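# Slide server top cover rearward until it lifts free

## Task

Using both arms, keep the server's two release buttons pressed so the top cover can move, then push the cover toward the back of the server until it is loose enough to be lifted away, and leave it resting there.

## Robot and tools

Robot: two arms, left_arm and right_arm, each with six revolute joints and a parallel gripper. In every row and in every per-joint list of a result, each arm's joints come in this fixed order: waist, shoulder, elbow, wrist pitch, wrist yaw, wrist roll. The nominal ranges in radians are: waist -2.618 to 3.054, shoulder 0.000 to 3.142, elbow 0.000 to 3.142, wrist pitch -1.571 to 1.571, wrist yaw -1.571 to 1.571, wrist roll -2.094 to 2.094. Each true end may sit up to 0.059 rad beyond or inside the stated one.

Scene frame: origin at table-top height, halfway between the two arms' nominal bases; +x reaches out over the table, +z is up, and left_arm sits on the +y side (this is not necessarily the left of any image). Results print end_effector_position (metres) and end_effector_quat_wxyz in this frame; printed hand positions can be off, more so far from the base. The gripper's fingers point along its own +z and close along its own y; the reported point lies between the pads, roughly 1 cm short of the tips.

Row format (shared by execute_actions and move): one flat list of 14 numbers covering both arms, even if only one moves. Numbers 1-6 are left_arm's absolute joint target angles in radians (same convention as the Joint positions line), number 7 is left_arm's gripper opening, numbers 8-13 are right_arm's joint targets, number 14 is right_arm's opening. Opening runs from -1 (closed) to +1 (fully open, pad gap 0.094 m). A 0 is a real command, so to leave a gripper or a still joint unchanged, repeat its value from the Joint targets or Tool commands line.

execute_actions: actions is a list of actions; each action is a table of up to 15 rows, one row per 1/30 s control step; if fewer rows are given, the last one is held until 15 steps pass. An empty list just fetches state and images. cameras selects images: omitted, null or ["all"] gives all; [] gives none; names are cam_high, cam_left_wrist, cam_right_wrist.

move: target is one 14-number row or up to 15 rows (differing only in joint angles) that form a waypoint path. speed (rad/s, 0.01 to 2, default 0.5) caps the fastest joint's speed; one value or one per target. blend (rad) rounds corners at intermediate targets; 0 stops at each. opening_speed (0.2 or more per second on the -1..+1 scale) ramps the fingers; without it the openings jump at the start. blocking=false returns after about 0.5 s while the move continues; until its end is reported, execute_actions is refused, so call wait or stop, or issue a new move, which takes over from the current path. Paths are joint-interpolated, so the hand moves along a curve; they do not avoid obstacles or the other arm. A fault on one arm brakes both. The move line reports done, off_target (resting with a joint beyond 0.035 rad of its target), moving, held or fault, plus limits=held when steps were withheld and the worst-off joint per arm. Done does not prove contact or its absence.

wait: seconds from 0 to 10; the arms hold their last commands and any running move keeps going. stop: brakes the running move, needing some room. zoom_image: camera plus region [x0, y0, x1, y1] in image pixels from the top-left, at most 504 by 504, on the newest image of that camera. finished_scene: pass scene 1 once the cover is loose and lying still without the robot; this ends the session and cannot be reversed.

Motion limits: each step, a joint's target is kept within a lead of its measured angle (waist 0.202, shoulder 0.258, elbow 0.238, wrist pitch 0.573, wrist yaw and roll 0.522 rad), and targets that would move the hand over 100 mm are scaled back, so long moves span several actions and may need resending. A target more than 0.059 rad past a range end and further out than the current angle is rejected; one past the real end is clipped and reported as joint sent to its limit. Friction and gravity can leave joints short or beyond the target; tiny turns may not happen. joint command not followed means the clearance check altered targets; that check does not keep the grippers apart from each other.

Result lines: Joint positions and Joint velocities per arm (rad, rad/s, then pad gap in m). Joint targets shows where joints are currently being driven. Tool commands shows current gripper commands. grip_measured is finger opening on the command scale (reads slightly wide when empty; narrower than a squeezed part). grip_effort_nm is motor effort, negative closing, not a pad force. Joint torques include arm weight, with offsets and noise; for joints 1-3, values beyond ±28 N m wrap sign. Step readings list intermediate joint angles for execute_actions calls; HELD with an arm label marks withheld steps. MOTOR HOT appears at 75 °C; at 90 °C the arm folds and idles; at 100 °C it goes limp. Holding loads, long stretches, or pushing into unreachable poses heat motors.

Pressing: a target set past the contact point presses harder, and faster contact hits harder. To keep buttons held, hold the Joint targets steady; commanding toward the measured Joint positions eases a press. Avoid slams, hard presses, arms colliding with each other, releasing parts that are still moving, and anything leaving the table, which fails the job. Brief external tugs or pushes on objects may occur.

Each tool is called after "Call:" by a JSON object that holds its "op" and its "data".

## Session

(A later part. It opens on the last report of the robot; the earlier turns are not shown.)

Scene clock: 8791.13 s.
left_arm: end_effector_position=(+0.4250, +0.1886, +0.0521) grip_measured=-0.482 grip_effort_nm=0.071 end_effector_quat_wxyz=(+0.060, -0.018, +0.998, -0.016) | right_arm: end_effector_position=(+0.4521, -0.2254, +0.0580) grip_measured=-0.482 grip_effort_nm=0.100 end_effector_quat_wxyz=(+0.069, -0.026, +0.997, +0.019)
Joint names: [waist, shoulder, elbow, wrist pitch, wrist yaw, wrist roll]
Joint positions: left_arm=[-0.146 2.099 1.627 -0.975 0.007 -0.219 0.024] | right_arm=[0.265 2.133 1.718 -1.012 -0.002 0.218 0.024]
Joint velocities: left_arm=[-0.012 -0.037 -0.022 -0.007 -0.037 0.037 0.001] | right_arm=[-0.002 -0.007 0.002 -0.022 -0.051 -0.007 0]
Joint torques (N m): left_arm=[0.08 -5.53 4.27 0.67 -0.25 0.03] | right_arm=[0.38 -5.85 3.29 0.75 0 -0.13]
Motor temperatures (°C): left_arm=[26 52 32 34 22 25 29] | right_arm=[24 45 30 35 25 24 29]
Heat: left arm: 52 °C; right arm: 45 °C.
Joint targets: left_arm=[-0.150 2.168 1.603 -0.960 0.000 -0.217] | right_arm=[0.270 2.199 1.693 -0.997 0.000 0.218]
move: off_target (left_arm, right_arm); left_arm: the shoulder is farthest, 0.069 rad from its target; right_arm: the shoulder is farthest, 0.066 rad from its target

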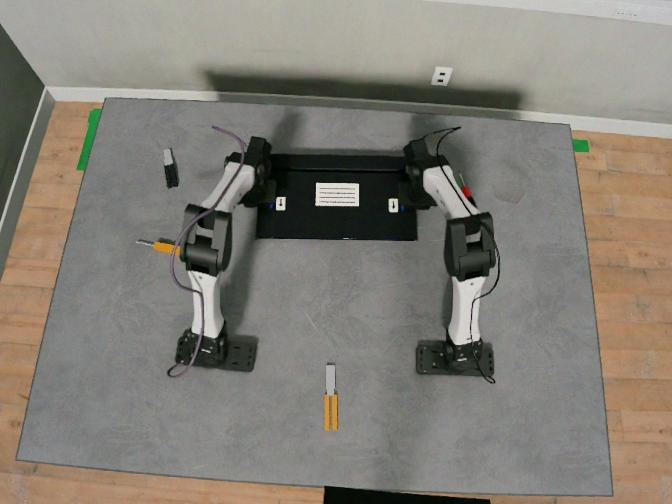

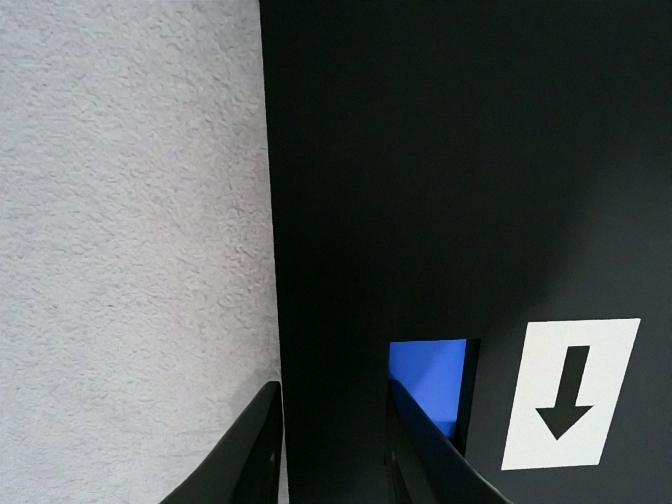

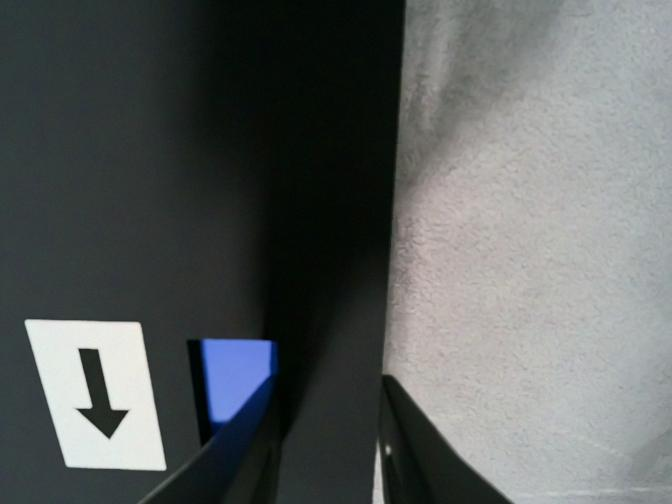

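Call:
{"op": "move", "data": {"target": [-0.150, 2.1685, 1.6025, -0.960, 0, -0.217, -0.28, 0.270, 2.1991, 1.6933, -0.9973, 0, 0.218, -0.28], "speed": 0.12, "opening_speed": 0.25, "cameras": ["cam_high", "cam_left_wrist", "cam_right_wrist"]}}

Call:
{"op": "zoom_image", "data": {"camera": "cam_high", "region": [230, 110, 450, 260]}}

Scene clock: 8801.60 s.
left_arm: end_effector_position=(+0.4254, +0.1903, +0.0521) grip_measured=-0.282 grip_effort_nm=0.085 end_effector_quat_wxyz=(+0.061, -0.019, +0.998, -0.011) | right_arm: end_effector_position=(+0.4526, -0.2281, +0.0580) grip_measured=-0.282 grip_effort_nm=0.115 end_effector_quat_wxyz=(+0.071, -0.026, +0.997, +0.011)
Joint names: [waist, shoulder, elbow, wrist pitch, wrist yaw, wrist roll]
Joint positions: left_arm=[-0.146 2.099 1.627 -0.975 -0.003 -0.219 0.034] | right_arm=[0.265 2.133 1.718 -1.013 0.014 0.218 0.034]
Joint velocities: left_arm=[-0.012 0.007 0.012 0.007 0.051 -0.066 0] | right_arm=[-0.027 0.002 -0.007 -0.081 -0.037 0.081 0]
Joint torques (N m): left_arm=[0.03 -5.5 4.27 0.67 -0.15 0.03] | right_arm=[0.44 -5.85 3.26 0.78 -0.14 -0.08]
Motor temperatures (°C): left_arm=[26 49 31 34 22 25 29] | right_arm=[24 43 30 35 25 24 29]
Heat: left arm: 49 °C; right arm: 43 °C.
Joint targets: left_arm=[-0.150 2.168 1.603 -0.960 0.000 -0.217] | right_arm=[0.270 2.199 1.693 -0.997 0.000 0.218]
move: off_target (left_arm, right_arm); left_arm: the shoulder is farthest, 0.069 rad from its target; right_arm: the shoulder is farthest, 0.066 rad from its target

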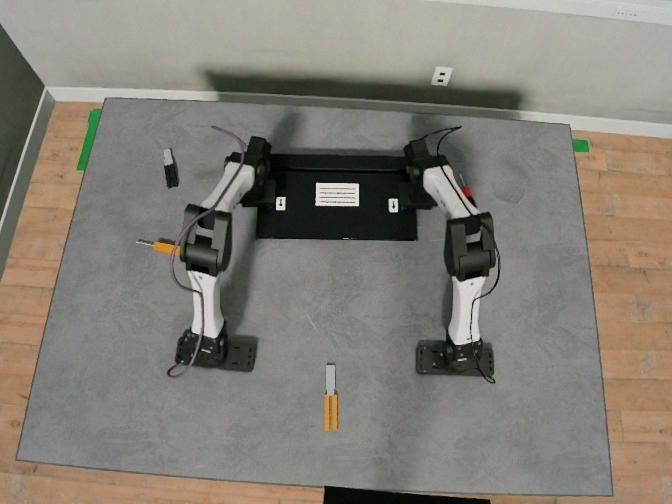

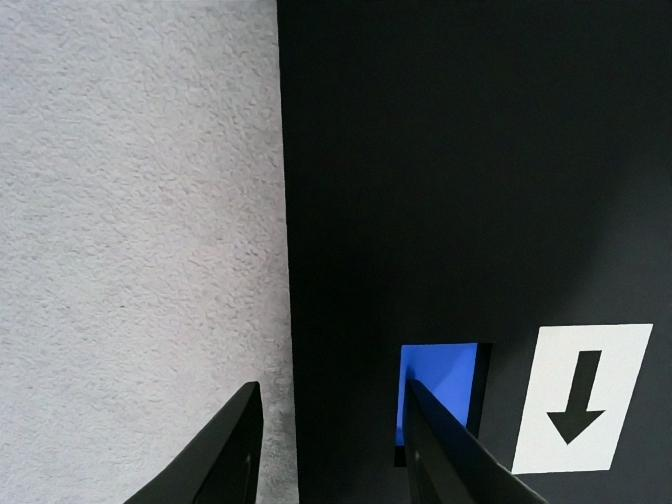

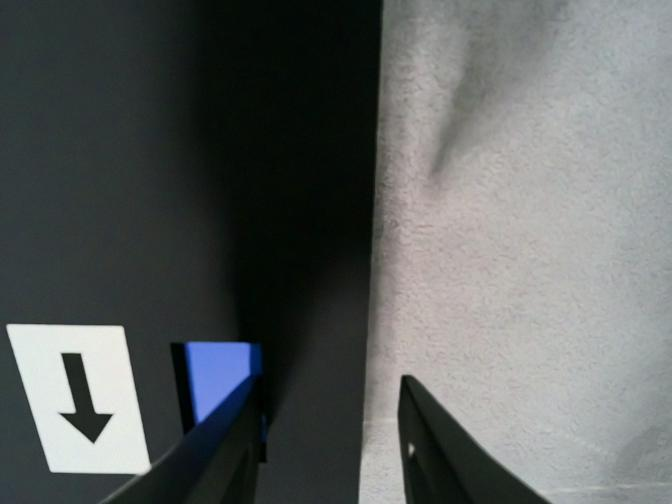

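Scaled by 2.291 from the camera's 672x504 image, which has a finer 960x720 frame.

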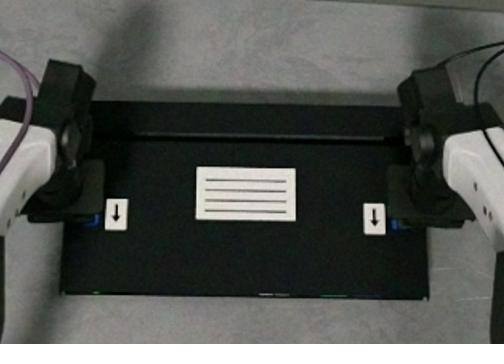

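Call:
{"op": "move", "data": {"target": [[-0.150, 2.089, 1.6475, -0.960, 0, -0.217, -0.28, 0.270, 2.1196, 1.739, -0.9973, 0, 0.218, -0.28], [-0.150, 2.0771, 1.690, -1.0144, 0, -0.217, -0.28, 0.270, 2.1105, 1.7851, -1.0525, 0, 0.218, -0.28]], "speed": 0.1, "cameras": ["cam_high", "cam_left_wrist", "cam_right_wrist"]}}

Call:
{"op": "zoom_image", "data": {"camera": "cam_high", "region": [230, 110, 450, 260]}}

Scene clock: 8818.33 s.
left_arm: end_effector_position=(+0.4310, +0.1887, +0.0639) grip_measured=-0.282 grip_effort_nm=0.071 end_effector_quat_wxyz=(+0.069, -0.018, +0.997, -0.014) | right_arm: end_effector_position=(+0.4575, -0.2253, +0.0714) grip_measured=-0.281 grip_effort_nm=0.095 end_effector_quat_wxyz=(+0.080, -0.026, +0.996, +0.017)
Joint names: [waist, shoulder, elbow, wrist pitch, wrist yaw, wrist roll]
Joint positions: left_arm=[-0.146 2.098 1.67 -1.004 0 -0.219 0.034] | right_arm=[0.265 2.126 1.758 -1.039 0.006 0.218 0.034]
Joint velocities: left_arm=[-0.022 0.007 0.007 0.007 -0.037 -0.051 0] | right_arm=[-0.002 -0.007 0.017 0.007 -0.007 -0.037 0.001]
Joint torques (N m): left_arm=[0.03 -14.06 8.54 0.44 -0.18 0.04] | right_arm=[0.53 -14.09 7.5 0.46 -0.08 -0.11]
Motor temperatures (°C): left_arm=[26 48 31 33 22 25 28] | right_arm=[24 42 30 35 25 24 28]
Heat: left arm: 48 °C; right arm: 42 °C.
Joint targets: left_arm=[-0.150 2.077 1.690 -1.014 0.000 -0.217] | right_arm=[0.270 2.111 1.785 -1.053 0.000 0.218]
move: done

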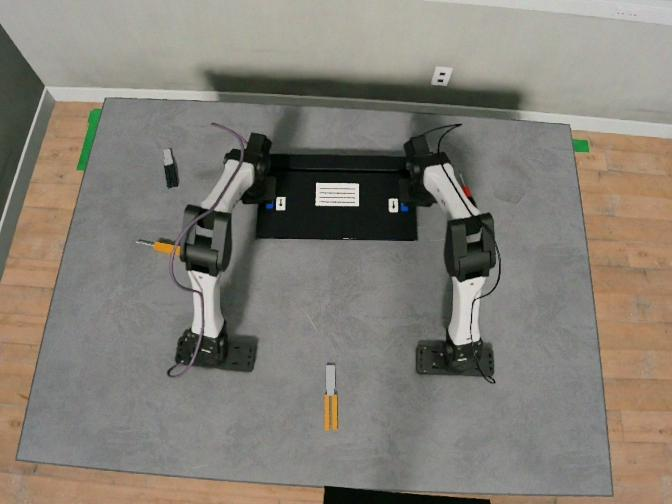

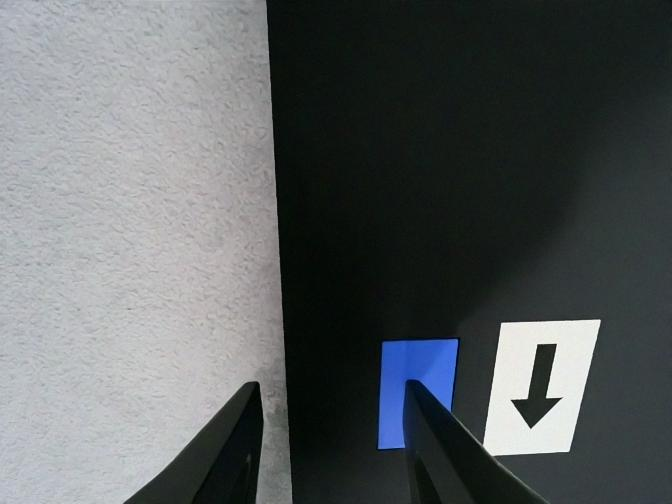

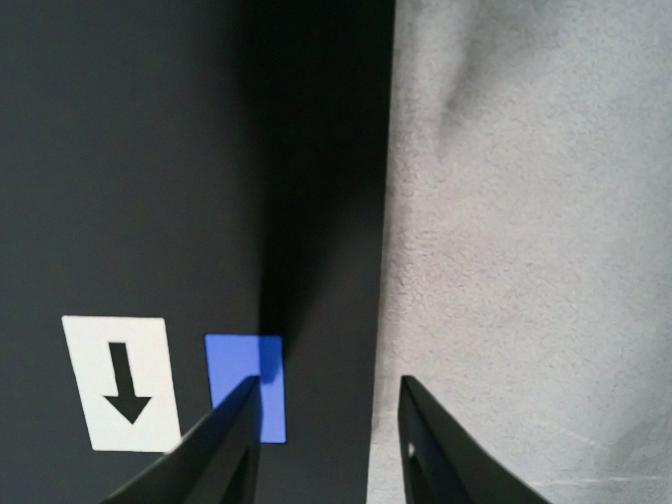

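Scaled by 2.291 from the camera's 672x504 image, which has a finer 960x720 frame.

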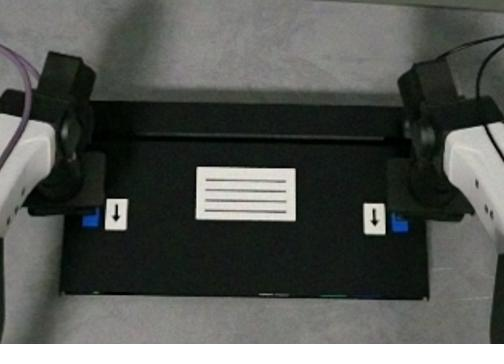

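Call:
{"op": "move", "data": {"target": [-0.150, 2.0652, 1.7325, -1.0688, 0, -0.217, -0.28, 0.270, 2.1015, 1.8312, -1.1077, 0, 0.218, -0.28], "speed": 0.15, "cameras": ["cam_high", "cam_left_wrist", "cam_right_wrist"]}}

Call:
{"op": "zoom_image", "data": {"camera": "cam_high", "region": [250, 140, 345, 250]}}

Call:
{"op": "zoom_image", "data": {"camera": "cam_high", "region": [335, 140, 430, 250]}}

Scene clock: 8871.93 s.
left_arm: end_effector_position=(+0.4298, +0.1889, +0.0740) grip_measured=-0.282 grip_effort_nm=0.061 end_effector_quat_wxyz=(+0.063, -0.018, +0.998, -0.013) | right_arm: end_effector_position=(+0.4566, -0.2255, +0.0827) grip_measured=-0.281 grip_effort_nm=0.090 end_effector_quat_wxyz=(+0.076, -0.026, +0.997, +0.016)
Joint names: [waist, shoulder, elbow, wrist pitch, wrist yaw, wrist roll]
Joint positions: left_arm=[-0.146 2.098 1.713 -1.058 0 -0.219 0.034] | right_arm=[0.265 2.126 1.805 -1.094 0.006 0.218 0.034]
Joint velocities: left_arm=[0.002 0.002 0.007 0.037 0.007 0.051 0.001] | right_arm=[0.002 -0.007 -0.002 -0.037 -0.051 0.007 -0.001]
Joint torques (N m): left_arm=[0.03 -15.23 8.54 0.41 -0.17 0.04] | right_arm=[0.47 -14.86 7.58 0.47 -0.1 -0.11]
Motor temperatures (°C): left_arm=[26 66 35 31 22 25 28] | right_arm=[24 48 32 33 25 24 27]
Heat: left arm: 66 °C; right arm: 48 °C.
Joint targets: left_arm=[-0.150 2.065 1.733 -1.069 0.000 -0.217] | right_arm=[0.270 2.102 1.831 -1.108 0.000 0.218]
move: done

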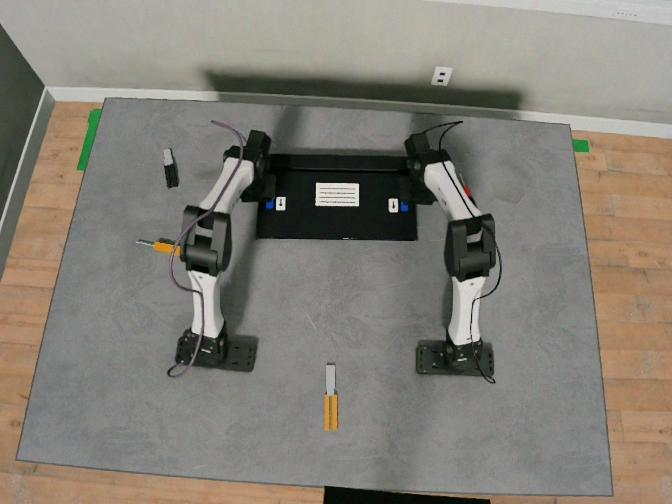

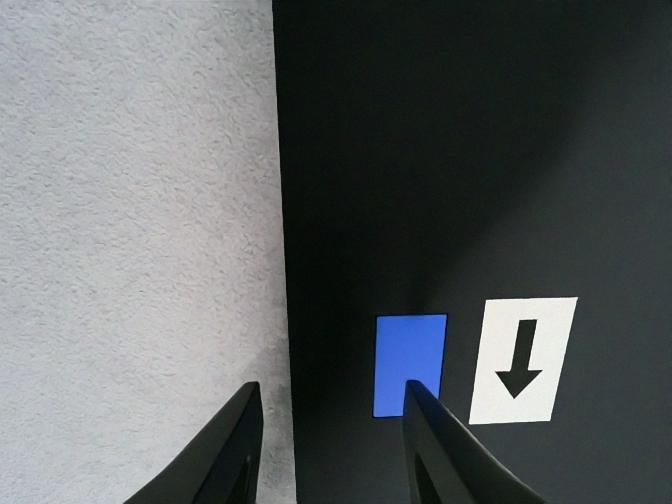

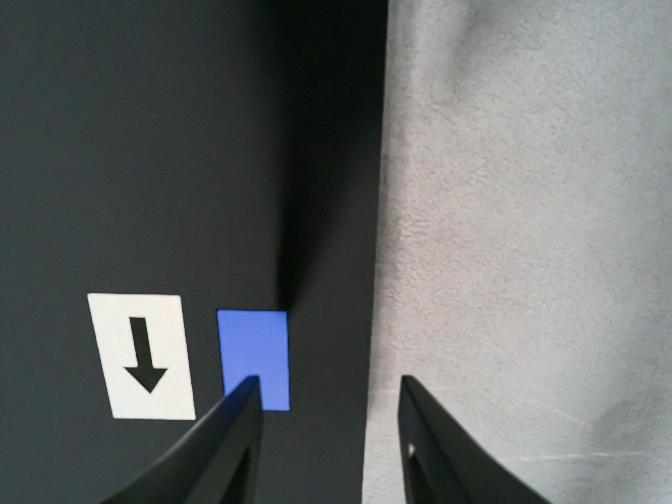

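Scaled by 4.582 from the camera's 672x504 image, which has a finer 960x720 frame.

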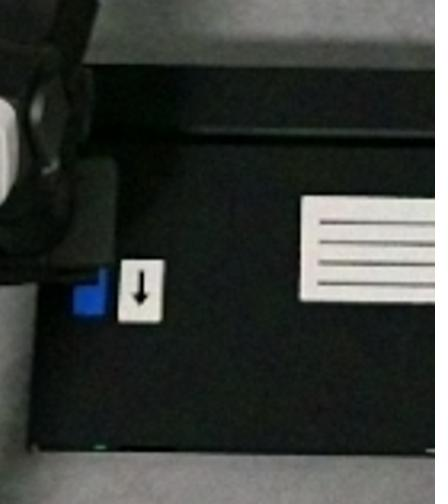

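Scaled by 4.582 from the camera's 672x504 image, which has a finer 960x720 frame.

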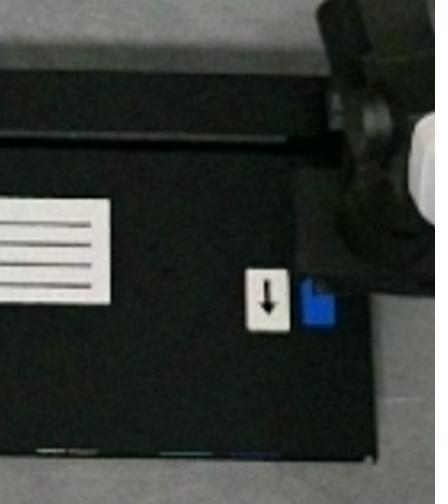

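Call:
{"op": "finished_scene", "data": {"scene": 1}}

The scene is finished: the task was done.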